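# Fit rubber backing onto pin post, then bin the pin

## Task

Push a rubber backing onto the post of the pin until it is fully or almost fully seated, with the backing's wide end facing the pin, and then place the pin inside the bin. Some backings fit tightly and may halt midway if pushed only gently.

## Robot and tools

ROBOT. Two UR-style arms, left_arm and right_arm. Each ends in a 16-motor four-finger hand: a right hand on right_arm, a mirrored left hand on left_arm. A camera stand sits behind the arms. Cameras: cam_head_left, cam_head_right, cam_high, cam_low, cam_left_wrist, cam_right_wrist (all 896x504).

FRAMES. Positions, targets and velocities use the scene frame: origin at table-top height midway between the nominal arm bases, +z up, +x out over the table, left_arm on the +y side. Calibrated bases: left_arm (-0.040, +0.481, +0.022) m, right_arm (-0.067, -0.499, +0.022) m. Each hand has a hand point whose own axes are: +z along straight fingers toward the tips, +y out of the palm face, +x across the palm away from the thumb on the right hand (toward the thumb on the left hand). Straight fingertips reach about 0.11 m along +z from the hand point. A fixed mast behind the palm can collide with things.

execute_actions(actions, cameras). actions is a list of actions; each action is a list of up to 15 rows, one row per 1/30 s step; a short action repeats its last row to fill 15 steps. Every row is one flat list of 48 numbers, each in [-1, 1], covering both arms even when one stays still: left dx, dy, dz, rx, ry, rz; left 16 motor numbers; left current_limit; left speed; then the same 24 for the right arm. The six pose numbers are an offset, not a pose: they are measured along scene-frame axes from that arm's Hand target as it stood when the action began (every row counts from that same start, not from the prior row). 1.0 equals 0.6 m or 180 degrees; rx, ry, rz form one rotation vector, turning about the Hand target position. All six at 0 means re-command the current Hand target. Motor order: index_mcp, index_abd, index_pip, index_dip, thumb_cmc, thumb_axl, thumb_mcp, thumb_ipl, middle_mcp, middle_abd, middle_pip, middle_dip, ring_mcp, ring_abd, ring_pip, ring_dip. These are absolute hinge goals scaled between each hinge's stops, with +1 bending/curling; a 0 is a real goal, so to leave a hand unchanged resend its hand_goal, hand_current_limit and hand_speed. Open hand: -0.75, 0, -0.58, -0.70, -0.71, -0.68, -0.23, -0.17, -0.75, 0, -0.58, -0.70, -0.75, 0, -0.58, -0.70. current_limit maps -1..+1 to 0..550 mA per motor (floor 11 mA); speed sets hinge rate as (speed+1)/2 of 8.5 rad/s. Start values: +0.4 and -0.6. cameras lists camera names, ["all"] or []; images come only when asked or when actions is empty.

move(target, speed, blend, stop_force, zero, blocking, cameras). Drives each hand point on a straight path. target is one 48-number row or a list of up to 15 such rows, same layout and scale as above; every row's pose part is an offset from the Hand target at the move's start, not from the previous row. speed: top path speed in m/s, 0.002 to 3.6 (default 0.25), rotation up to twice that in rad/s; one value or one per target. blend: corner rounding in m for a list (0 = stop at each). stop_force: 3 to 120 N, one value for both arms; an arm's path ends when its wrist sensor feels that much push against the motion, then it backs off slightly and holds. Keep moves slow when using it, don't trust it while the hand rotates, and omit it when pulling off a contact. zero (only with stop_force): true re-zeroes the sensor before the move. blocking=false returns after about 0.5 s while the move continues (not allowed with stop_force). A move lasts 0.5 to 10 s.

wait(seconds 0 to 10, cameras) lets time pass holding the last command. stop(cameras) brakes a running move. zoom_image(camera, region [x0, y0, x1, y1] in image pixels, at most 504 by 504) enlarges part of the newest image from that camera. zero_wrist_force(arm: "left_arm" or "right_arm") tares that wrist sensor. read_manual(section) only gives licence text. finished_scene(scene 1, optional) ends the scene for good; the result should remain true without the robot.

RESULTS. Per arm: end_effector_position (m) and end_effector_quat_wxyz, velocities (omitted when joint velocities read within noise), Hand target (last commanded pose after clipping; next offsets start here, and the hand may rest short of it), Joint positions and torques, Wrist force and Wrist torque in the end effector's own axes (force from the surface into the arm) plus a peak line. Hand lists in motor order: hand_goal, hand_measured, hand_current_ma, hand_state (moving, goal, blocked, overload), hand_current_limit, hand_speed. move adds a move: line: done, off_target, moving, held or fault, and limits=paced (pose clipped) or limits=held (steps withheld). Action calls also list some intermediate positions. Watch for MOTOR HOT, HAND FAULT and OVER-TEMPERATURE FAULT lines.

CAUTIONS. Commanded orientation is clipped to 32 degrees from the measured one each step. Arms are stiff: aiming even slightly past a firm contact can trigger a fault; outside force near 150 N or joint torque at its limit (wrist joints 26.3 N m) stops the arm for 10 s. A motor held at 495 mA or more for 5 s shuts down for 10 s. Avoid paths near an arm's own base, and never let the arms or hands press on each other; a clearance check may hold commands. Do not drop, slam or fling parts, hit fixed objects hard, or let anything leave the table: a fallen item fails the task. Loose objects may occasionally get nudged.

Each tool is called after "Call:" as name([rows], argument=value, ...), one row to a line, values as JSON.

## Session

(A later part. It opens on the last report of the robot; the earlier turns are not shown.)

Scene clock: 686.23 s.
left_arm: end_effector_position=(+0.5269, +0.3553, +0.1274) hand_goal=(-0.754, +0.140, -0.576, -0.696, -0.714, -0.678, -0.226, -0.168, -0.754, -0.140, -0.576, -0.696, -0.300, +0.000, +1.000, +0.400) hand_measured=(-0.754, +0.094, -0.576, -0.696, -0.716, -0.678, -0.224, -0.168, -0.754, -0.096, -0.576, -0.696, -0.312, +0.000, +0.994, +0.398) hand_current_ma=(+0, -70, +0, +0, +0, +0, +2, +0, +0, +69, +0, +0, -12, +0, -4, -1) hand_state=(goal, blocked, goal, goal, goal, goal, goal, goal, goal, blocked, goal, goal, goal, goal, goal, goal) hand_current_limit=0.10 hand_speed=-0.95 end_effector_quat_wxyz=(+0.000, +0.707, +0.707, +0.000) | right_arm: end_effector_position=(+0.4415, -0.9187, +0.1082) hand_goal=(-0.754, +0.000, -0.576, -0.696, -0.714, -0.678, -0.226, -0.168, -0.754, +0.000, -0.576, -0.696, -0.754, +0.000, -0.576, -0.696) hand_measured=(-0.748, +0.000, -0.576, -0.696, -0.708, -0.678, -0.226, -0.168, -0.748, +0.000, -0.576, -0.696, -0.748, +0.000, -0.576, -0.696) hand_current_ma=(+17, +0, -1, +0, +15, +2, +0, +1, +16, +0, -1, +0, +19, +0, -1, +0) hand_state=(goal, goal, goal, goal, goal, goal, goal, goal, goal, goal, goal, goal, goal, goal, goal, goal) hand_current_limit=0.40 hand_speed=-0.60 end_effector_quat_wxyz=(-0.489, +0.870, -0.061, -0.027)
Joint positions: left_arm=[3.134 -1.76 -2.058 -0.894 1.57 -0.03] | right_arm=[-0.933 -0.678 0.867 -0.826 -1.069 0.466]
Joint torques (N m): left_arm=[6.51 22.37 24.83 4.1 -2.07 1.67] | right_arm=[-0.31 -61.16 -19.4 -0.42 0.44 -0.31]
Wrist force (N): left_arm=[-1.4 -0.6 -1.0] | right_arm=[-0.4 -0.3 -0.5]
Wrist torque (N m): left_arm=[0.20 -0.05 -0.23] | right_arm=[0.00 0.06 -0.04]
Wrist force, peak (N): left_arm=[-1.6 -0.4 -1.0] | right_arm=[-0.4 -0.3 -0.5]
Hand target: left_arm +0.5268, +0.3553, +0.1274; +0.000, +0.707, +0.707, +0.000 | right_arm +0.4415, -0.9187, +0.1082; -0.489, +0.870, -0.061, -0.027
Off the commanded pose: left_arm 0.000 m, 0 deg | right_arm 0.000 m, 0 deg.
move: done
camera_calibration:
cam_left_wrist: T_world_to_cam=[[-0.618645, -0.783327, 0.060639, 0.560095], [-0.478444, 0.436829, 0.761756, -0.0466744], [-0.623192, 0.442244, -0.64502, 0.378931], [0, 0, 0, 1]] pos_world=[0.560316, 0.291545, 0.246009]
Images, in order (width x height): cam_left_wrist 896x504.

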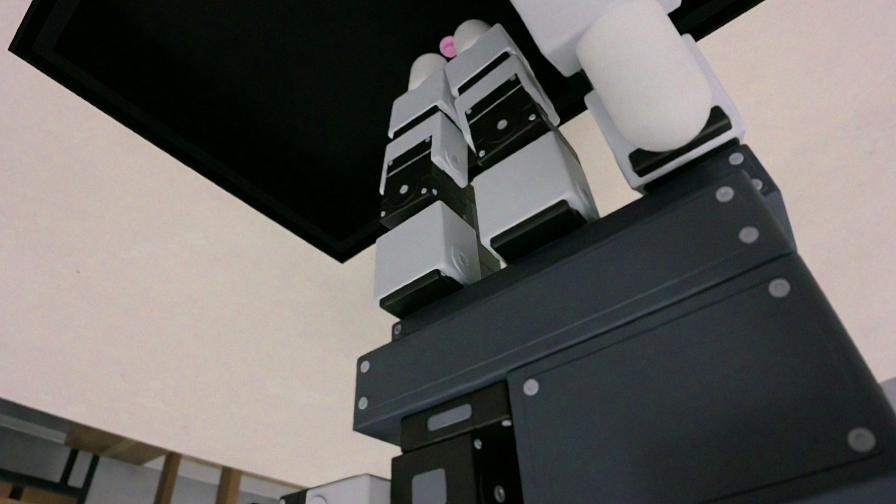

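Call:
move(target=[0,0,0,0,0,0,-0.754,0.2,-0.576,-0.696,-0.714,-0.678,-0.226,-0.168,-0.754,-0.2,-0.576,-0.696,-0.30,0,1.0,0.4,0.1,-0.95,0,0,0,0,0,0,-0.754,0,-0.576,-0.696,-0.714,-0.678,-0.226,-0.168,-0.754,0,-0.576,-0.696,-0.754,0,-0.576,-0.696,0.4,-0.6], cameras=["cam_left_wrist"])

Call:
zoom_image(camera="cam_left_wrist", region=[380, 0, 540, 100])

Scene clock: 700.57 s.
left_arm: end_effector_position=(+0.5268, +0.3553, +0.1274) hand_goal=(-0.754, +0.200, -0.576, -0.696, -0.714, -0.678, -0.226, -0.168, -0.754, -0.200, -0.576, -0.696, -0.300, +0.000, +1.000, +0.400) hand_measured=(-0.754, +0.098, -0.576, -0.696, -0.716, -0.678, -0.224, -0.168, -0.754, -0.098, -0.576, -0.696, -0.312, +0.000, +0.994, +0.398) hand_current_ma=(+0, -232, +0, +0, +0, +0, +2, +0, +0, +230, +0, +0, -12, +0, -4, -1) hand_state=(goal, blocked, goal, goal, goal, goal, goal, goal, goal, blocked, goal, goal, goal, goal, goal, goal) hand_current_limit=0.10 hand_speed=-0.95 end_effector_quat_wxyz=(+0.000, +0.707, +0.707, +0.000) | right_arm: end_effector_position=(+0.4415, -0.9187, +0.1082) hand_goal=(-0.754, +0.000, -0.576, -0.696, -0.714, -0.678, -0.226, -0.168, -0.754, +0.000, -0.576, -0.696, -0.754, +0.000, -0.576, -0.696) hand_measured=(-0.748, +0.000, -0.576, -0.696, -0.708, -0.678, -0.226, -0.168, -0.748, +0.000, -0.576, -0.696, -0.748, +0.000, -0.576, -0.696) hand_current_ma=(+17, +0, -1, +0, +15, +2, +0, +1, +16, +0, -1, +0, +19, +0, -1, +0) hand_state=(goal, goal, goal, goal, goal, goal, goal, goal, goal, goal, goal, goal, goal, goal, goal, goal) hand_current_limit=0.40 hand_speed=-0.60 end_effector_quat_wxyz=(-0.489, +0.870, -0.061, -0.027)
Joint positions: left_arm=[3.134 -1.76 -2.058 -0.894 1.57 -0.03] | right_arm=[-0.933 -0.678 0.867 -0.826 -1.069 0.466]
Joint torques (N m): left_arm=[6.38 34.11 6.07 4.17 -1.83 1.64] | right_arm=[-0.02 -61.37 -19.17 -0.41 0.38 -0.24]
Wrist force (N): left_arm=[-1.5 -0.8 -0.8] | right_arm=[-0.4 -0.2 -0.1]
Wrist torque (N m): left_arm=[0.19 -0.04 -0.24] | right_arm=[-0.02 0.05 -0.04]
Wrist force, peak (N): left_arm=[-1.6 -0.4 -1.2] | right_arm=[-0.3 -0.5 -0.5]
Hand target: left_arm +0.5268, +0.3553, +0.1274; +0.000, +0.707, +0.707, +0.000 | right_arm +0.4415, -0.9187, +0.1082; -0.489, +0.870, -0.061, -0.027
Off the commanded pose: left_arm 0.000 m, 0 deg | right_arm 0.000 m, 0 deg.
move: done
camera_calibration:
cam_left_wrist: T_world_to_cam=[[-0.618645, -0.783327, 0.060639, 0.560095], [-0.478444, 0.436829, 0.761756, -0.0466744], [-0.623192, 0.442244, -0.64502, 0.378931], [0, 0, 0, 1]] pos_world=[0.560316, 0.291545, 0.246009]
Images, in order (width x height): cam_left_wrist 896x504.

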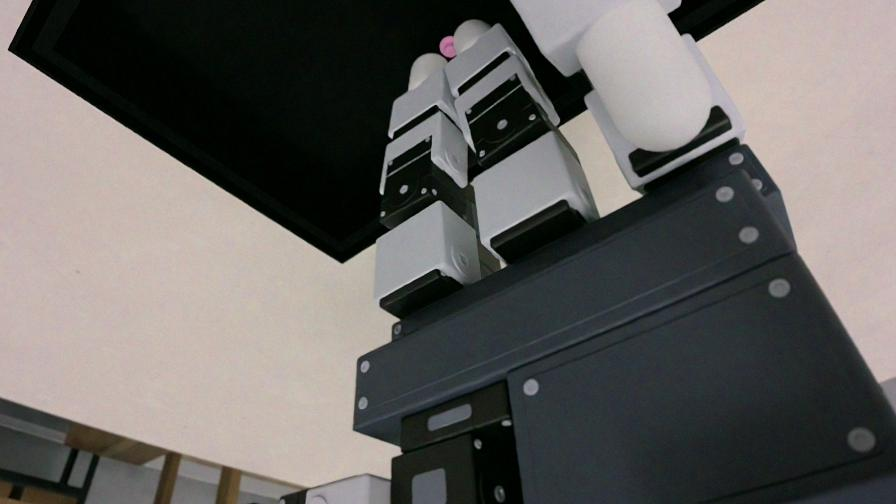

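Scaled by 3.150 from the camera's 896x504 image, which has a finer 1280x720 frame.

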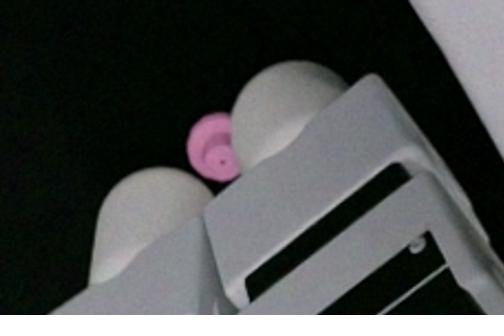

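Call:
move(target=[0,0,0.0167,0,0,0,-0.754,0.2,-0.576,-0.696,-0.714,-0.678,-0.226,-0.168,-0.754,-0.2,-0.576,-0.696,-0.30,0,1.0,0.4,0.1,-0.95,0,0,0,0,0,0,-0.754,0,-0.576,-0.696,-0.714,-0.678,-0.226,-0.168,-0.754,0,-0.576,-0.696,-0.754,0,-0.576,-0.696,0.4,-0.6], speed=0.02, cameras=["cam_left_wrist"])

Call:
zoom_image(camera="cam_left_wrist", region=[380, 0, 540, 100])

Scene clock: 711.03 s.
left_arm: end_effector_position=(+0.5269, +0.3553, +0.1376) hand_goal=(-0.754, +0.200, -0.576, -0.696, -0.714, -0.678, -0.226, -0.168, -0.754, -0.200, -0.576, -0.696, -0.300, +0.000, +1.000, +0.400) hand_measured=(-0.754, +0.098, -0.576, -0.696, -0.716, -0.678, -0.224, -0.168, -0.754, -0.098, -0.576, -0.696, -0.312, +0.000, +0.994, +0.398) hand_current_ma=(+0, -232, +0, +0, +0, +0, +2, +0, +0, +230, +0, +0, -12, +0, -4, -1) hand_state=(goal, blocked, goal, goal, goal, goal, goal, goal, goal, blocked, goal, goal, goal, goal, goal, goal) hand_current_limit=0.10 hand_speed=-0.95 end_effector_quat_wxyz=(+0.000, +0.707, +0.707, +0.000) | right_arm: end_effector_position=(+0.4415, -0.9187, +0.1082) hand_goal=(-0.754, +0.000, -0.576, -0.696, -0.714, -0.678, -0.226, -0.168, -0.754, +0.000, -0.576, -0.696, -0.754, +0.000, -0.576, -0.696) hand_measured=(-0.748, +0.000, -0.576, -0.696, -0.708, -0.678, -0.226, -0.168, -0.748, +0.000, -0.576, -0.696, -0.748, +0.000, -0.576, -0.696) hand_current_ma=(+17, +0, -1, +0, +15, +2, +0, +1, +16, +0, -1, +0, +19, +0, -1, +0) hand_state=(goal, goal, goal, goal, goal, goal, goal, goal, goal, goal, goal, goal, goal, goal, goal, goal) hand_current_limit=0.40 hand_speed=-0.60 end_effector_quat_wxyz=(-0.489, +0.870, -0.061, -0.027)
Joint positions: left_arm=[3.134 -1.743 -2.045 -0.923 1.57 -0.03] | right_arm=[-0.933 -0.678 0.867 -0.826 -1.069 0.466]
Joint torques (N m): left_arm=[5.37 18.08 15.29 4.18 -1.59 1.67] | right_arm=[0.62 -60.79 -18.41 -0.52 0.3 -0.33]
Wrist force (N): left_arm=[-1.1 -0.4 -0.8] | right_arm=[-0.3 -0.1 -0.1]
Wrist torque (N m): left_arm=[0.23 -0.09 -0.22] | right_arm=[-0.01 0.04 -0.03]
Wrist force, peak (N): left_arm=[-1.7 -0.6 -0.9] | right_arm=[-0.6 -0.2 -0.4]
Hand target: left_arm +0.5268, +0.3553, +0.1374; +0.000, +0.707, +0.707, +0.000 | right_arm +0.4415, -0.9187, +0.1082; -0.489, +0.870, -0.061, -0.027
Off the commanded pose: left_arm 0.000 m, 0 deg | right_arm 0.000 m, 0 deg.
move: done
camera_calibration:
cam_left_wrist: T_world_to_cam=[[-0.61866, -0.783322, 0.0605525, 0.559505], [-0.478557, 0.436839, 0.761679, -0.0543652], [-0.623091, 0.442243, -0.645119, 0.385481], [0, 0, 0, 1]] pos_world=[0.560316, 0.291545, 0.25621]
Images, in order (width x height): cam_left_wrist 896x504.

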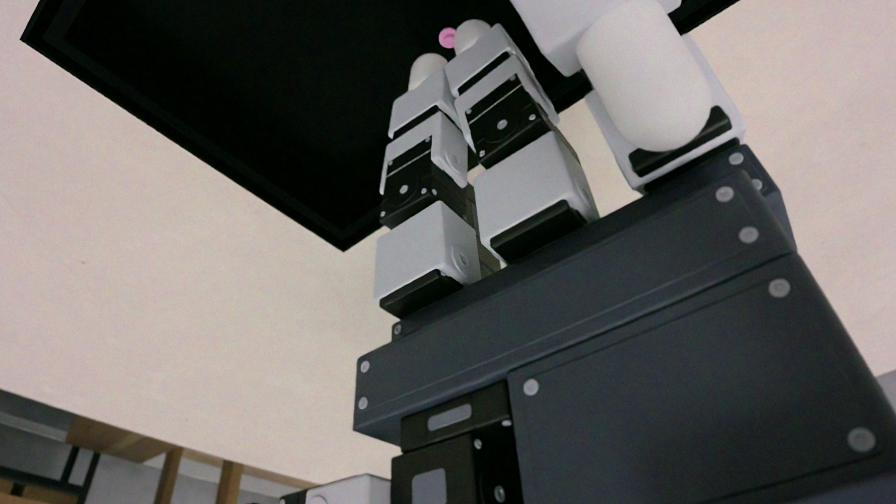

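Scaled by 3.150 from the camera's 896x504 image, which has a finer 1280x720 frame.

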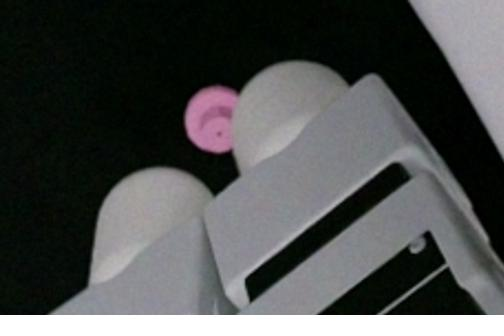

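Call:
move([
  [0,0,0.304,0,0,0,-0.754,0.0,-0.576,-0.696,-0.714,-0.678,-0.226,-0.168,-0.754,0.0,-0.576,-0.696,-0.30,0,1.0,0.4,0.2,-0.6,0,0,0,0,0,0,-0.754,0,-0.576,-0.696,-0.714,-0.678,-0.226,-0.168,-0.754,0,-0.576,-0.696,-0.754,0,-0.576,-0.696,0.4,-0.6],
  [-0.093,-0.0698,0.304,-0.2944,0.2169,0.4204,-0.137,0.0,0.416,-0.536,0.5,-0.678,-0.169,0.01,-0.95,0.0,-0.576,-0.696,-0.30,0,1.0,0.4,0.2,-0.6,0,0,0,0,0,0,-0.754,0,-0.576,-0.696,-0.714,-0.678,-0.226,-0.168,-0.754,0,-0.576,-0.696,-0.754,0,-0.576,-0.696,0.4,-0.6],
], speed=0.25, cameras=["cam_left_wrist","cam_high","cam_head_left"])

Scene clock: 1158.53 s.
left_arm: end_effector_position=(+0.4710, +0.3134, +0.3198) hand_goal=(-0.138, +0.000, +0.416, -0.536, +0.500, -0.678, -0.170, +0.010, -0.950, +0.000, -0.576, -0.696, -0.300, +0.000, +1.000, +0.400) hand_measured=(-0.138, +0.002, +0.410, -0.538, +0.496, -0.678, -0.170, +0.008, -0.930, -0.002, -0.576, -0.696, -0.300, +0.000, +0.994, +0.398) hand_current_ma=(+0, +1, -5, -1, -2, +0, +0, -1, +27, -1, +0, +0, +0, +0, -4, -1) hand_state=(goal, goal, goal, goal, goal, goal, goal, goal, goal, goal, goal, goal, goal, goal, goal, goal) hand_current_limit=0.20 hand_speed=-0.60 end_effector_quat_wxyz=(+0.076, +0.043, +0.863, -0.498) | right_arm: end_effector_position=(+0.4415, -0.9187, +0.1082) hand_goal=(-0.754, +0.000, -0.576, -0.696, -0.714, -0.678, -0.226, -0.168, -0.754, +0.000, -0.576, -0.696, -0.754, +0.000, -0.576, -0.696) hand_measured=(-0.748, +0.000, -0.576, -0.696, -0.708, -0.678, -0.226, -0.168, -0.748, +0.000, -0.576, -0.696, -0.748, +0.000, -0.576, -0.696) hand_current_ma=(+17, +0, -1, +0, +15, +2, +0, +1, +16, +0, -1, +0, +19, +0, -1, +0) hand_state=(goal, goal, goal, goal, goal, goal, goal, goal, goal, goal, goal, goal, goal, goal, goal, goal) hand_current_limit=0.40 hand_speed=-0.60 end_effector_quat_wxyz=(-0.489, +0.870, -0.061, -0.027)
Joint positions: left_arm=[3.413 -1.573 -1.763 -1.631 0.534 -1.077] | right_arm=[-0.933 -0.678 0.867 -0.826 -1.069 0.466]
Joint torques (N m): left_arm=[-7.8 12.44 34.3 -0.72 -4.28 -1.77] | right_arm=[-0.37 -61.77 -18.39 -0.63 0.37 -0.45]
Wrist force (N): left_arm=[-2.2 -2.9 1.4] | right_arm=[-0.2 0.3 -0.1]
Wrist torque (N m): left_arm=[0.11 -0.15 -0.85] | right_arm=[0.04 0.02 -0.02]
Wrist force, peak (N): left_arm=[-2.3 -3.2 1.6] | right_arm=[-0.4 -0.3 -0.5]
Hand target: left_arm +0.4710, +0.3134, +0.3198; +0.076, +0.043, +0.863, -0.498 | right_arm +0.4415, -0.9187, +0.1082; -0.489, +0.870, -0.061, -0.027
Off the commanded pose: left_arm 0.000 m, 0 deg | right_arm 0.000 m, 0 deg.
move: done
camera_calibration:
cam_left_wrist: T_world_to_cam=[[0.673167, -0.256753, 0.693487, -0.494767], [-0.568245, 0.420526, 0.707288, -0.136788], [-0.473228, -0.870193, 0.137186, 0.577287], [0, 0, 0, 1]] pos_world=[0.52852, 0.432841, 0.360667]
Images, in order (width x height): cam_head_left 896x504, cam_high 896x504, cam_left_wrist 896x504.

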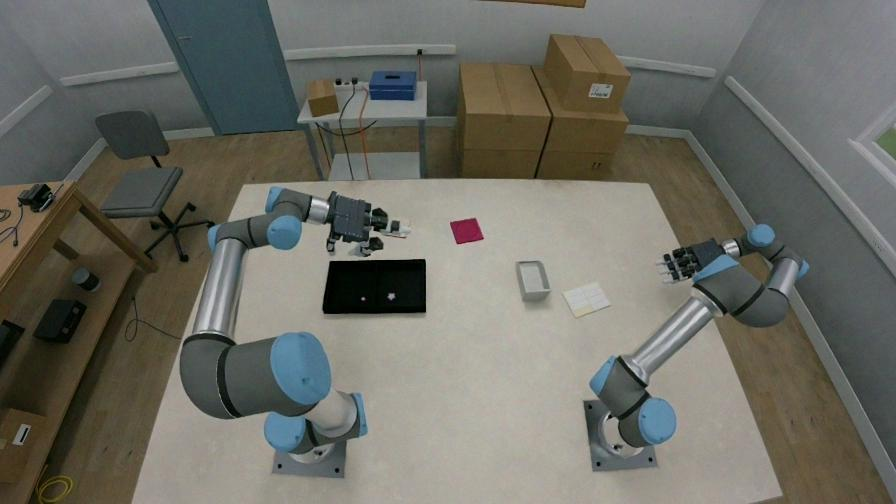

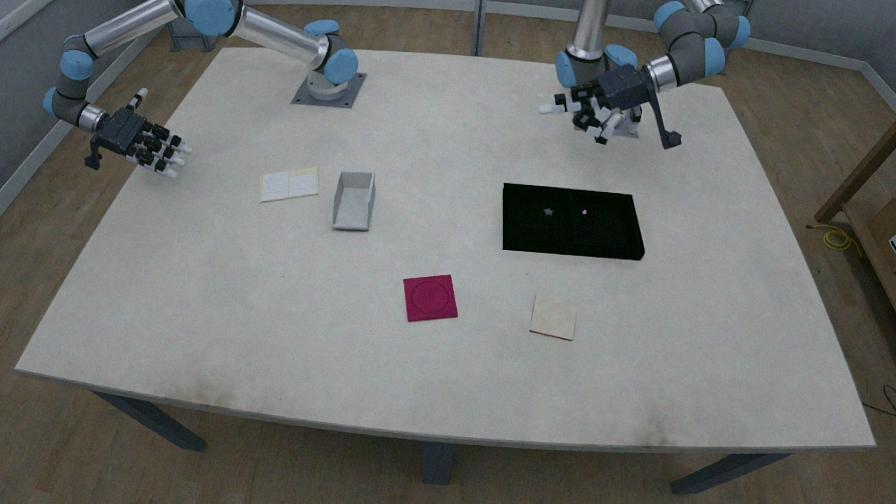

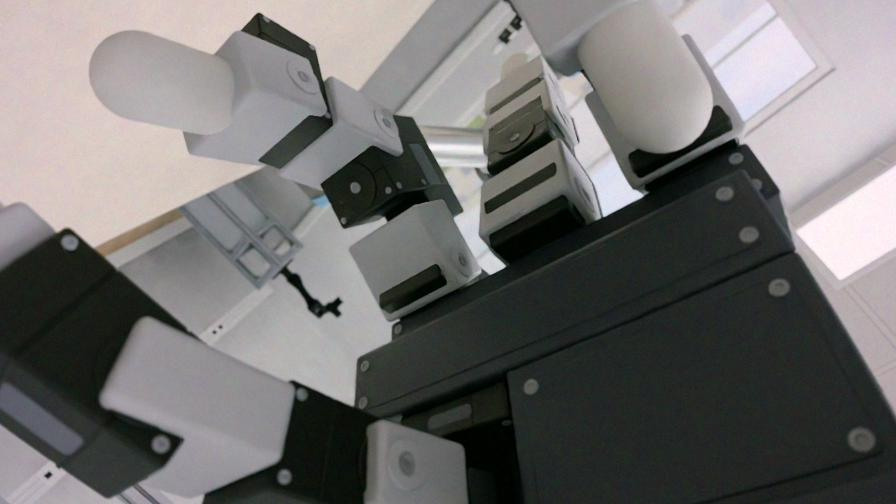

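Call:
move(target=[0,0,-0.4333,0,0,0,-0.137,0.0,0.416,-0.536,0.5,-0.678,-0.169,0.01,-0.95,0.0,-0.576,-0.696,-0.30,0,1.0,0.4,0.2,-0.6,0,0,0,0,0,0,-0.754,0,-0.576,-0.696,-0.714,-0.678,-0.226,-0.168,-0.754,0,-0.576,-0.696,-0.754,0,-0.576,-0.696,0.4,-0.6], speed=0.15, cameras=["cam_left_wrist","cam_high"])

Call:
zoom_image(camera="cam_left_wrist", region=[0, 0, 240, 200])

Call:
zoom_image(camera="cam_high", region=[500, 130, 640, 240])

Scene clock: 1199.73 s.
left_arm: end_effector_position=(+0.4710, +0.3134, +0.0599) hand_goal=(-0.138, +0.000, +0.416, -0.536, +0.500, -0.678, -0.170, +0.010, -0.950, +0.000, -0.576, -0.696, -0.300, +0.000, +1.000, +0.400) hand_measured=(-0.140, +0.002, +0.410, -0.538, +0.496, -0.678, -0.170, +0.008, -0.932, -0.002, -0.576, -0.696, -0.300, +0.000, +0.994, +0.398) hand_current_ma=(-1, +1, -4, -1, -2, +0, +0, -1, +23, -1, +0, +0, +0, +0, -4, -1) hand_state=(goal, goal, goal, goal, goal, goal, goal, goal, goal, goal, goal, goal, goal, goal, goal, goal) hand_current_limit=0.20 hand_speed=-0.60 end_effector_quat_wxyz=(+0.076, +0.043, +0.863, -0.498) | right_arm: end_effector_position=(+0.4415, -0.9187, +0.1082) hand_goal=(-0.754, +0.000, -0.576, -0.696, -0.714, -0.678, -0.226, -0.168, -0.754, +0.000, -0.576, -0.696, -0.754, +0.000, -0.576, -0.696) hand_measured=(-0.748, +0.000, -0.576, -0.696, -0.708, -0.678, -0.226, -0.168, -0.748, +0.000, -0.576, -0.696, -0.748, +0.000, -0.576, -0.696) hand_current_ma=(+17, +0, -1, +0, +15, +2, +0, +1, +16, +0, -1, +0, +19, +0, -1, +0) hand_state=(goal, goal, goal, goal, goal, goal, goal, goal, goal, goal, goal, goal, goal, goal, goal, goal) hand_current_limit=0.40 hand_speed=-0.60 end_effector_quat_wxyz=(-0.489, +0.870, -0.061, -0.027)
Joint positions: left_arm=[3.413 -1.919 -2.133 -0.914 0.534 -1.077] | right_arm=[-0.933 -0.678 0.867 -0.826 -1.069 0.466]
Joint torques (N m): left_arm=[-8.51 20.73 26.96 2.73 -2.06 1.73] | right_arm=[0.4 -62.04 -17.94 -0.58 0.45 -0.28]
Wrist force (N): left_arm=[-2.4 -3.1 1.2] | right_arm=[-0.1 -0.2 -0.6]
Wrist torque (N m): left_arm=[0.11 -0.14 -0.67] | right_arm=[0.03 0.04 -0.02]
Wrist force, peak (N): left_arm=[-2.8 -4.0 1.7] | right_arm=[-0.2 -0.5 -0.5]
Hand target: left_arm +0.4710, +0.3134, +0.0598; +0.076, +0.043, +0.863, -0.498 | right_arm +0.4415, -0.9187, +0.1082; -0.489, +0.870, -0.061, -0.027
Off the commanded pose: left_arm 0.000 m, 0 deg | right_arm 0.000 m, 0 deg.
move: done
camera_calibration:
cam_left_wrist: T_world_to_cam=[[0.67336, -0.256695, 0.693322, -0.314571], [-0.568122, 0.420449, 0.707432, 0.0469331], [-0.4731, -0.870247, 0.137279, 0.61284], [0, 0, 0, 1]] pos_world=[0.528418, 0.432841, 0.100767]
Images, in order (width x height): cam_high 896x504, cam_left_wrist 896x504.

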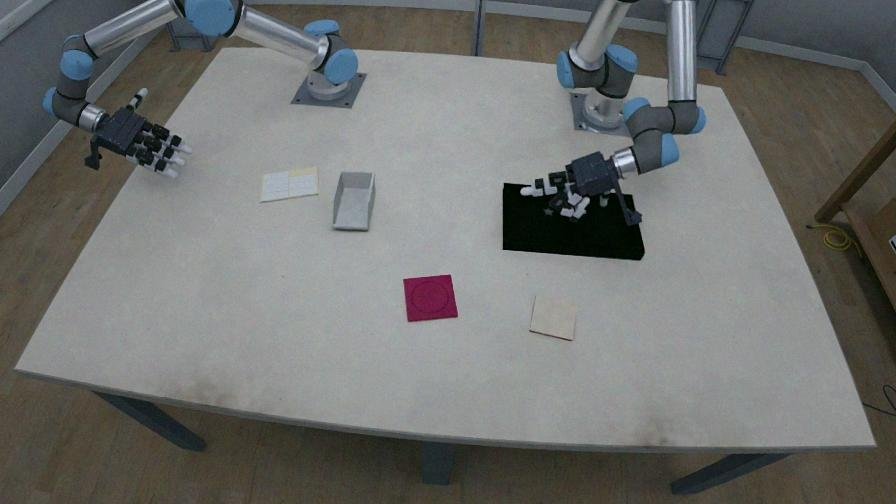

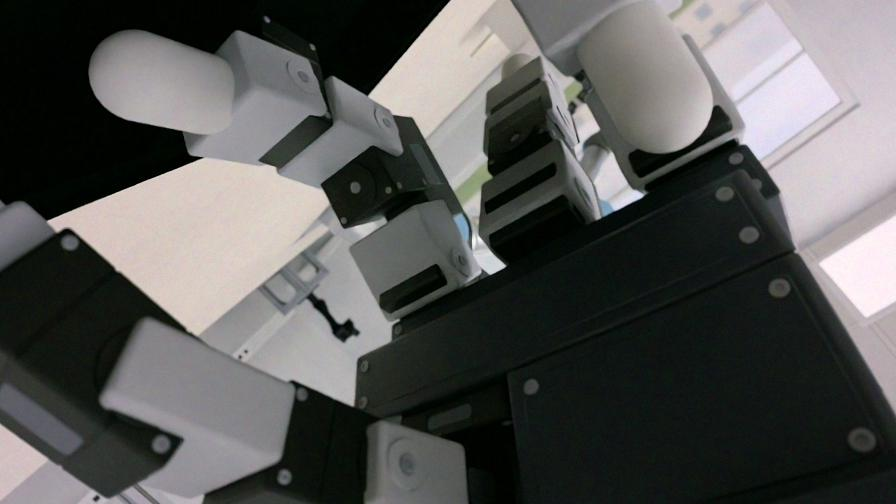

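Scaled by 2.100 from the camera's 896x504 image, which has a finer 1280x720 frame.

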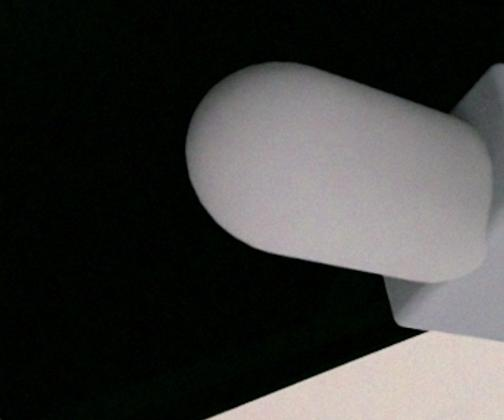

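Scaled by 3.600 from the camera's 896x504 image, which has a finer 1280x720 frame.

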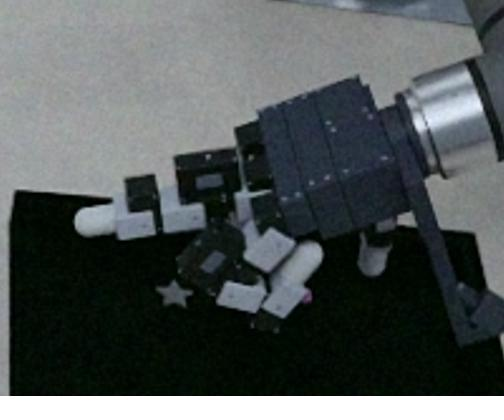

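Call:
move([
  [0,0,0,0,0,0,-0.137,0.0,0.416,-0.536,0.5,-0.678,-0.169,0.01,-0.95,0.0,-0.576,-0.696,-0.30,0,1.0,0.4,0.2,-0.6,0,0,0.4866,0,0,0,-0.342,0,1.0,0.464,-0.714,-0.678,0.562,-0.168,-0.342,0,1.0,0.464,-0.342,0,1.0,0.464,0.4,-0.6],
  [0,0,0,0,0,0,-0.137,0.0,0.416,-0.536,0.5,-0.678,-0.169,0.01,-0.95,0.0,-0.576,-0.696,-0.30,0,1.0,0.4,0.2,-0.6,-0.1025,0.831,0.4866,-0.0245,0.223,-0.3983,-0.342,0,1.0,0.464,-0.714,-0.678,0.562,-0.168,-0.342,0,1.0,0.464,-0.342,0,1.0,0.464,0.4,-0.6],
], speed=0.4, blend=0.05, cameras=["cam_high"])

Scene clock: 1415.03 s.
left_arm: end_effector_position=(+0.4710, +0.3134, +0.0598) hand_goal=(-0.138, +0.000, +0.416, -0.536, +0.500, -0.678, -0.170, +0.010, -0.950, +0.000, -0.576, -0.696, -0.300, +0.000, +1.000, +0.400) hand_measured=(-0.140, +0.002, +0.410, -0.538, +0.496, -0.678, -0.170, +0.008, -0.932, -0.002, -0.576, -0.696, -0.300, +0.000, +0.994, +0.398) hand_current_ma=(-1, +1, -4, -1, -2, +0, +0, -1, +23, -1, +0, +0, +0, +0, -4, -1) hand_state=(goal, goal, goal, goal, goal, goal, goal, goal, goal, goal, goal, goal, goal, goal, goal, goal) hand_current_limit=0.20 hand_speed=-0.60 end_effector_quat_wxyz=(+0.076, +0.043, +0.863, -0.498) | right_arm: end_effector_position=(+0.3800, -0.4201, +0.4002) hand_goal=(-0.342, +0.000, +1.000, +0.464, -0.714, -0.678, +0.562, -0.168, -0.342, +0.000, +1.000, +0.464, -0.342, +0.000, +1.000, +0.464) hand_measured=(-0.340, +0.000, +0.994, +0.462, -0.706, -0.676, +0.564, -0.168, -0.340, +0.000, +0.994, +0.460, -0.340, +0.000, +0.994, +0.462) hand_current_ma=(+3, +0, -18, -7, +20, +5, +3, +1, +3, +0, -15, -7, +3, +0, -18, -7) hand_state=(goal, goal, goal, goal, goal, goal, goal, goal, goal, goal, goal, goal, goal, goal, goal, goal) hand_current_limit=0.40 hand_speed=-0.60 end_effector_quat_wxyz=(-0.333, +0.629, -0.702, -0.017)
Joint positions: left_arm=[3.413 -1.92 -2.133 -0.914 0.534 -1.077] | right_arm=[-0.408 -1.771 1.836 -1.891 -0.933 2.875]
Joint torques (N m): left_arm=[-6.66 19.65 26.3 1.69 -1.41 1.65] | right_arm=[5.53 -3.4 -22.07 -3.83 -0.78 2.82]
Wrist force (N): left_arm=[-2.3 -3.1 1.2] | right_arm=[-0.3 -0.3 -0.4]
Wrist torque (N m): left_arm=[0.10 -0.14 -0.70] | right_arm=[0.11 0.06 0.03]
Wrist force, peak (N): left_arm=[-2.3 -3.3 1.4] | right_arm=[-2.0 -3.0 -1.5]
Hand target: left_arm +0.4710, +0.3134, +0.0598; +0.076, +0.043, +0.863, -0.498 | right_arm +0.3800, -0.4201, +0.4001; +0.333, -0.629, +0.702, +0.017
Off the commanded pose: left_arm 0.000 m, 0 deg | right_arm 0.000 m, 0 deg.
elbow stopped short (right arm): the move would have taken joint 3 (elbow) straighter than the controller allows.
move: done
Images, in order (width x height): cam_high 896x504.

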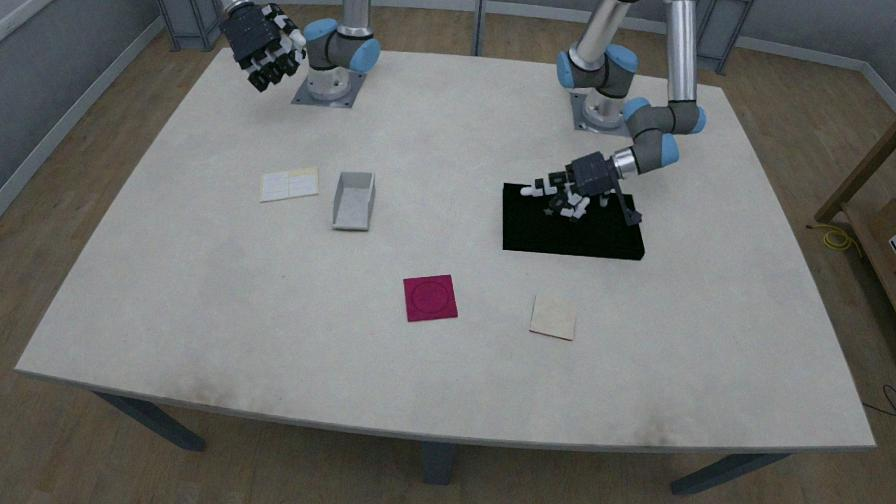

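Call:
move(target=[0,0,0,0,0,0,-0.137,0.0,0.416,-0.536,0.5,-0.678,-0.169,0.01,-0.95,0.0,-0.576,-0.696,-0.30,0,1.0,0.4,0.2,-0.6,-0.165,0.867,-0.1667,-0.0245,0.223,-0.3983,-0.342,0,1.0,0.464,-0.714,-0.678,0.562,-0.168,-0.342,0,1.0,0.464,-0.342,0,1.0,0.464,0.4,-0.6], speed=0.3, cameras=["cam_high","cam_right_wrist"])

Scene clock: 1426.67 s.
left_arm: end_effector_position=(+0.4710, +0.3134, +0.0598) hand_goal=(-0.138, +0.000, +0.416, -0.536, +0.500, -0.678, -0.170, +0.010, -0.950, +0.000, -0.576, -0.696, -0.300, +0.000, +1.000, +0.400) hand_measured=(-0.140, +0.002, +0.410, -0.538, +0.496, -0.678, -0.170, +0.008, -0.932, -0.002, -0.576, -0.696, -0.300, +0.000, +0.994, +0.398) hand_current_ma=(-1, +1, -4, -1, -2, +0, +0, -1, +23, -1, +0, +0, +0, +0, -4, -1) hand_state=(goal, goal, goal, goal, goal, goal, goal, goal, goal, goal, goal, goal, goal, goal, goal, goal) hand_current_limit=0.20 hand_speed=-0.60 end_effector_quat_wxyz=(+0.076, +0.043, +0.863, -0.498) | right_arm: end_effector_position=(+0.2810, +0.1000, +0.3001) hand_goal=(-0.342, +0.000, +1.000, +0.464, -0.714, -0.678, +0.562, -0.168, -0.342, +0.000, +1.000, +0.464, -0.342, +0.000, +1.000, +0.464) hand_measured=(-0.344, +0.000, +0.994, +0.462, -0.712, -0.676, +0.564, -0.168, -0.344, +0.000, +0.996, +0.462, -0.344, +0.000, +0.994, +0.462) hand_current_ma=(-4, +0, -16, -6, +7, +5, +4, +1, -4, +0, -13, -7, -4, +0, -16, -6) hand_state=(goal, goal, goal, goal, goal, goal, goal, goal, goal, goal, goal, goal, goal, goal, goal, goal) hand_current_limit=0.40 hand_speed=-0.60 end_effector_quat_wxyz=(+0.013, -0.078, +0.997, -0.001)
Joint positions: left_arm=[3.413 -1.92 -2.133 -0.914 0.534 -1.077] | right_arm=[0.828 -1.31 1.484 -1.764 -1.589 5.332]
Joint torques (N m): left_arm=[-5.71 19.23 25.95 0.54 -1.02 1.41] | right_arm=[5.72 -31.12 -31.56 -1.42 -0.65 2.46]
Wrist force (N): left_arm=[-2.1 -3.0 1.2] | right_arm=[-0.2 0.0 -0.4]
Wrist torque (N m): left_arm=[0.10 -0.16 -0.68] | right_arm=[0.20 0.06 0.11]
Wrist force, peak (N): left_arm=[-2.4 -3.3 1.5] | right_arm=[-0.3 2.1 -0.1]
Hand target: left_arm +0.4710, +0.3134, +0.0598; +0.076, +0.043, +0.863, -0.498 | right_arm +0.2810, +0.1001, +0.3001; +0.013, -0.077, +0.997, -0.001
Off the commanded pose: left_arm 0.000 m, 0 deg | right_arm 0.000 m, 0 deg.
move: done
camera_calibration:
cam_right_wrist: T_world_to_cam=[[0.681441, 0.731274, -0.0296054, -0.215071], [0.482014, -0.417993, 0.770029, -0.378528], [0.550727, -0.538999, -0.637322, 0.213109], [0, 0, 0, 1]] pos_world=[0.211649, 0.11392, 0.420929]
Images, in order (width x height): cam_high 896x504, cam_right_wrist 896x504.

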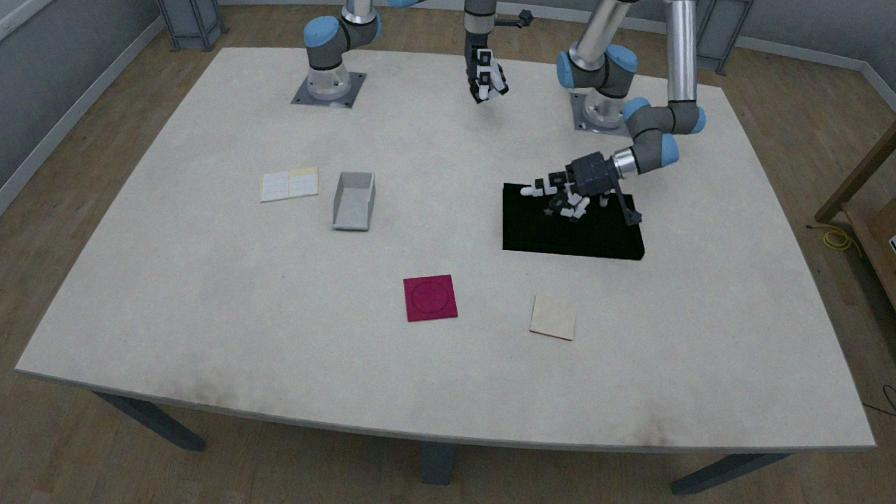

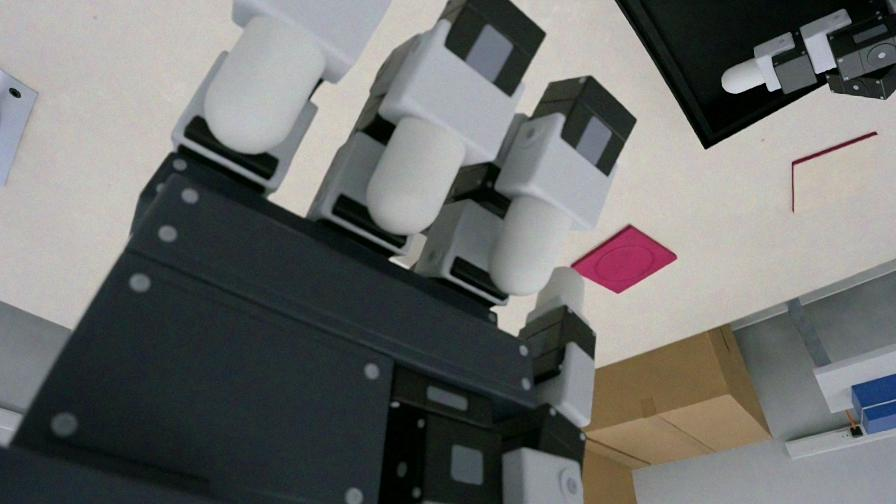

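Call:
move(target=[0,0,0,0,0,0,-0.137,0.0,0.416,-0.536,0.5,-0.678,-0.169,0.01,-0.95,0.0,-0.576,-0.696,-0.30,0,1.0,0.4,0.2,-0.6,0,0.2277,-0.3317,0,0,0,-0.342,0,1.0,0.464,-0.714,-0.678,0.562,-0.168,-0.342,0,1.0,0.464,-0.342,0,1.0,0.464,0.4,-0.6], speed=0.2, cameras=["cam_high","cam_right_wrist"])

Scene clock: 1436.10 s.
left_arm: end_effector_position=(+0.4710, +0.3134, +0.0598) hand_goal=(-0.138, +0.000, +0.416, -0.536, +0.500, -0.678, -0.170, +0.010, -0.950, +0.000, -0.576, -0.696, -0.300, +0.000, +1.000, +0.400) hand_measured=(-0.140, +0.002, +0.410, -0.538, +0.496, -0.678, -0.170, +0.008, -0.932, -0.002, -0.576, -0.696, -0.300, +0.000, +0.994, +0.398) hand_current_ma=(-1, +1, -4, -1, -2, +0, +0, -1, +23, -1, +0, +0, +0, +0, -4, -1) hand_state=(goal, goal, goal, goal, goal, goal, goal, goal, goal, goal, goal, goal, goal, goal, goal, goal) hand_current_limit=0.20 hand_speed=-0.60 end_effector_quat_wxyz=(+0.076, +0.043, +0.863, -0.498) | right_arm: end_effector_position=(+0.2809, +0.2367, +0.1012) hand_goal=(-0.342, +0.000, +1.000, +0.464, -0.714, -0.678, +0.562, -0.168, -0.342, +0.000, +1.000, +0.464, -0.342, +0.000, +1.000, +0.464) hand_measured=(-0.344, +0.000, +0.994, +0.462, -0.712, -0.676, +0.564, -0.168, -0.344, +0.000, +0.996, +0.462, -0.344, +0.000, +0.994, +0.462) hand_current_ma=(-4, +0, -14, -6, +5, +5, +4, +1, -4, +0, -11, -7, -5, +0, -14, -6) hand_state=(goal, goal, goal, goal, goal, goal, goal, goal, goal, goal, goal, goal, goal, goal, goal, goal) hand_current_limit=0.40 hand_speed=-0.60 end_effector_quat_wxyz=(+0.013, -0.077, +0.997, -0.001)
Joint positions: left_arm=[3.413 -1.92 -2.133 -0.914 0.534 -1.077] | right_arm=[0.966 -0.881 1.369 -2.075 -1.592 5.47]
Joint torques (N m): left_arm=[-5.17 19.26 24.98 0.56 -0.46 1.18] | right_arm=[-2.66 -43.49 -21.28 -3.02 -1.41 -2.52]
Wrist force (N): left_arm=[-2.3 -3.1 1.3] | right_arm=[-0.6 -0.2 -0.5]
Wrist torque (N m): left_arm=[0.10 -0.13 -0.70] | right_arm=[0.16 0.08 -0.02]
Wrist force, peak (N): left_arm=[-2.5 -3.1 1.3] | right_arm=[-0.5 -1.0 -2.0]
Hand target: left_arm +0.4710, +0.3134, +0.0598; +0.076, +0.043, +0.863, -0.498 | right_arm +0.2810, +0.2367, +0.1011; +0.013, -0.077, +0.997, -0.001
Off the commanded pose: left_arm 0.000 m, 0 deg | right_arm 0.000 m, 0 deg.
move: done
camera_calibration:
cam_right_wrist: T_world_to_cam=[[0.681518, 0.731199, -0.0296965, -0.320829], [0.482019, -0.417995, 0.770025, -0.168271], [0.550628, -0.5391, -0.637323, 0.16002], [0, 0, 0, 1]] pos_world=[0.211649, 0.25052, 0.222029]
Images, in order (width x height): cam_high 896x504, cam_right_wrist 896x504.

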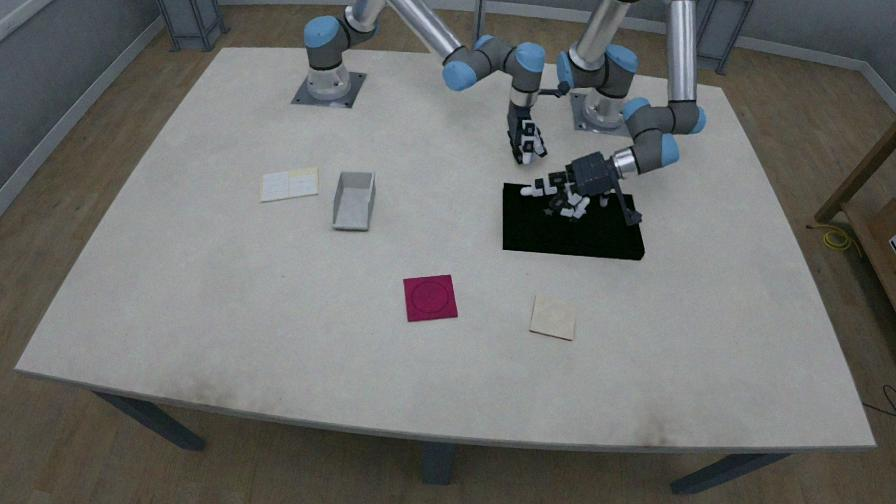

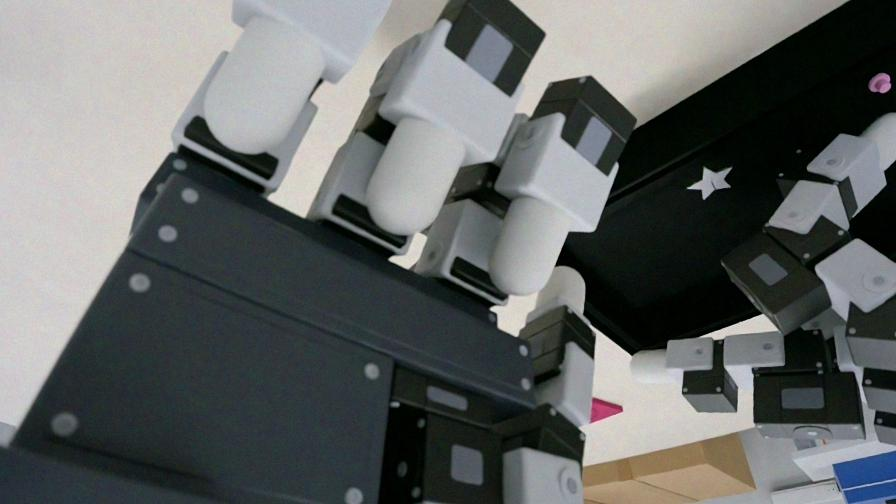

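Call:
zoom_image(camera="cam_right_wrist", region=[680, 150, 740, 210])

Call:
zoom_image(camera="cam_right_wrist", region=[796, 40, 896, 200])

Scaled by 8.400 from the camera's 896x504 image, which has a finer 1280x720 frame.

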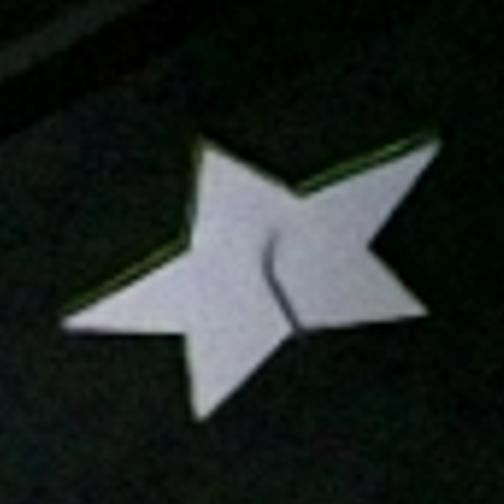

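Scaled by 3.150 from the camera's 896x504 image, which has a finer 1280x720 frame.

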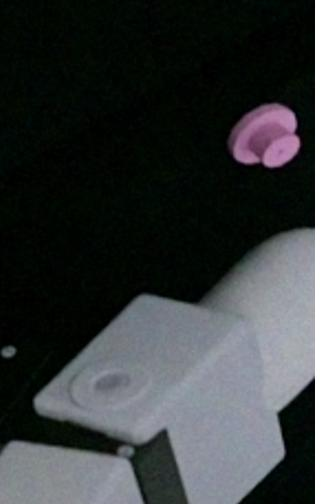

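Call:
move(target=[0,0,-0.03,0,0,0,-0.137,0.0,0.416,-0.536,0.5,-0.678,-0.169,0.01,-0.95,0.0,-0.576,-0.696,-0.30,0,1.0,0.4,0.2,-0.6,0,0.075,0,0,0,0,-0.342,0,1.0,0.464,-0.714,-0.678,0.562,-0.168,-0.342,0,1.0,0.464,-0.342,0,1.0,0.464,0.4,-0.6], speed=0.1, cameras=["cam_left_wrist","cam_right_wrist"])

Call:
zoom_image(camera="cam_right_wrist", region=[736, 40, 896, 200])

Call:
zoom_image(camera="cam_left_wrist", region=[0, 0, 160, 160])

Scene clock: 1480.27 s.
left_arm: end_effector_position=(+0.4709, +0.3134, +0.0417) hand_goal=(-0.138, +0.000, +0.416, -0.536, +0.500, -0.678, -0.170, +0.010, -0.950, +0.000, -0.576, -0.696, -0.300, +0.000, +1.000, +0.400) hand_measured=(-0.098, -0.024, +0.636, -0.498, +0.496, -0.678, -0.170, +0.008, -0.932, -0.002, -0.576, -0.696, -0.300, +0.000, +0.994, +0.398) hand_current_ma=(+77, -29, +330, +66, -2, +0, +0, -1, +23, -1, +0, +0, +0, +0, -4, -1) hand_state=(blocked, blocked, blocked, blocked, goal, goal, goal, goal, goal, goal, goal, goal, goal, goal, goal, goal) hand_current_limit=0.20 hand_speed=-0.60 end_effector_quat_wxyz=(+0.076, +0.043, +0.863, -0.498) | right_arm: end_effector_position=(+0.2809, +0.2816, +0.1010) hand_goal=(-0.342, +0.000, +1.000, +0.464, -0.714, -0.678, +0.562, -0.168, -0.342, +0.000, +1.000, +0.464, -0.342, +0.000, +1.000, +0.464) hand_measured=(-0.344, +0.000, +0.994, +0.462, -0.712, -0.676, +0.564, -0.168, -0.344, +0.000, +0.996, +0.462, -0.344, +0.000, +0.994, +0.462) hand_current_ma=(-5, +0, -14, -6, +5, +5, +4, +1, -5, +0, -11, -7, -5, +0, -14, -6) hand_state=(goal, goal, goal, goal, goal, goal, goal, goal, goal, goal, goal, goal, goal, goal, goal, goal) hand_current_limit=0.40 hand_speed=-0.60 end_effector_quat_wxyz=(+0.013, -0.077, +0.997, -0.001)
Joint positions: left_arm=[3.413 -1.96 -2.143 -0.863 0.534 -1.077] | right_arm=[1.003 -0.791 1.206 -2.002 -1.592 5.507]
Joint torques (N m): left_arm=[1.56 34.99 19.53 -1.22 2.86 -1.53] | right_arm=[-4.5 -64.56 -29.2 -2.92 -1.46 -2.49]
Wrist force (N): left_arm=[-5.9 -13.6 -2.1] | right_arm=[-0.4 -0.1 -0.3]
Wrist torque (N m): left_arm=[-0.03 0.06 -1.08] | right_arm=[0.15 0.06 -0.02]
Wrist force, peak (N): left_arm=[-7.7 -24.6 -4.7] | right_arm=[-0.5 1.4 -0.4]
Hand target: left_arm +0.4710, +0.3134, +0.0418; +0.076, +0.043, +0.863, -0.498 | right_arm +0.2810, +0.2817, +0.1011; +0.013, -0.077, +0.997, -0.001
Off the commanded pose: left_arm 0.000 m, 0 deg | right_arm 0.000 m, 0 deg.
move: done
camera_calibration:
cam_left_wrist: T_world_to_cam=[[0.673334, -0.256705, 0.693343, -0.301937], [-0.568059, 0.420603, 0.707391, 0.059712], [-0.473213, -0.87017, 0.137382, 0.615356], [0, 0, 0, 1]] pos_world=[0.528418, 0.43284, 0.0825668]
cam_right_wrist: T_world_to_cam=[[0.681529, 0.731181, -0.029894, -0.3537], [0.482117, -0.417896, 0.770017, -0.149188], [0.550529, -0.539201, -0.637322, 0.184248], [0, 0, 0, 1]] pos_world=[0.211549, 0.29562, 0.22173]
Images, in order (width x height): cam_left_wrist 896x504, cam_right_wrist 896x504.

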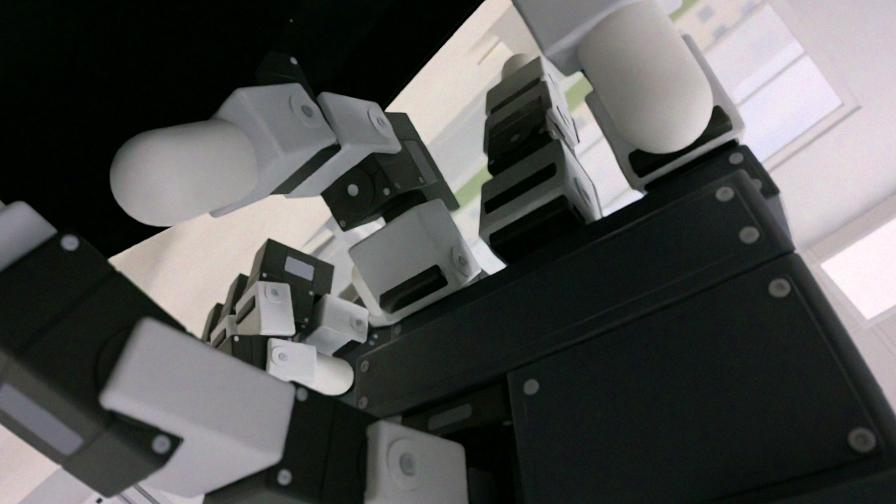

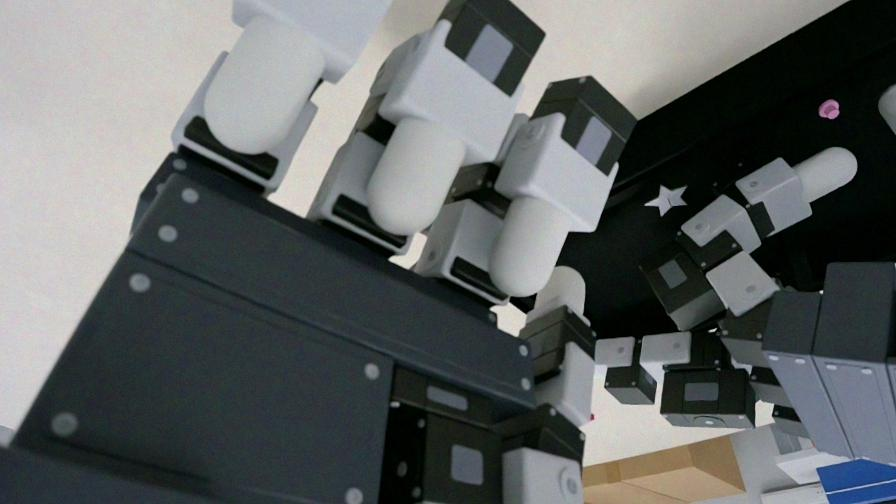

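Scaled by 3.150 from the camera's 896x504 image, which has a finer 1280x720 frame.

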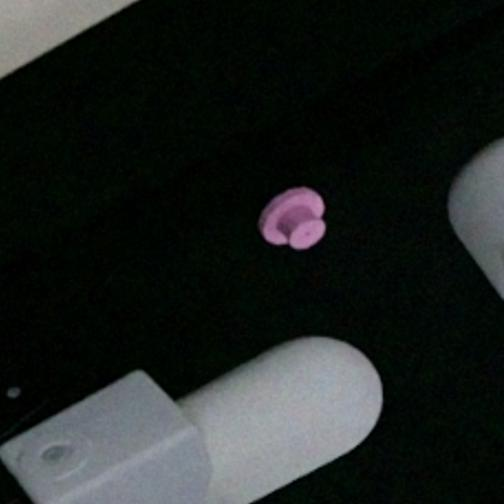

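Scaled by 3.150 from the camera's 896x504 image, which has a finer 1280x720 frame.

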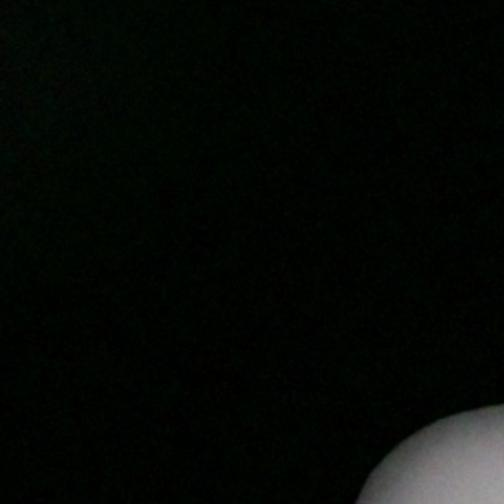

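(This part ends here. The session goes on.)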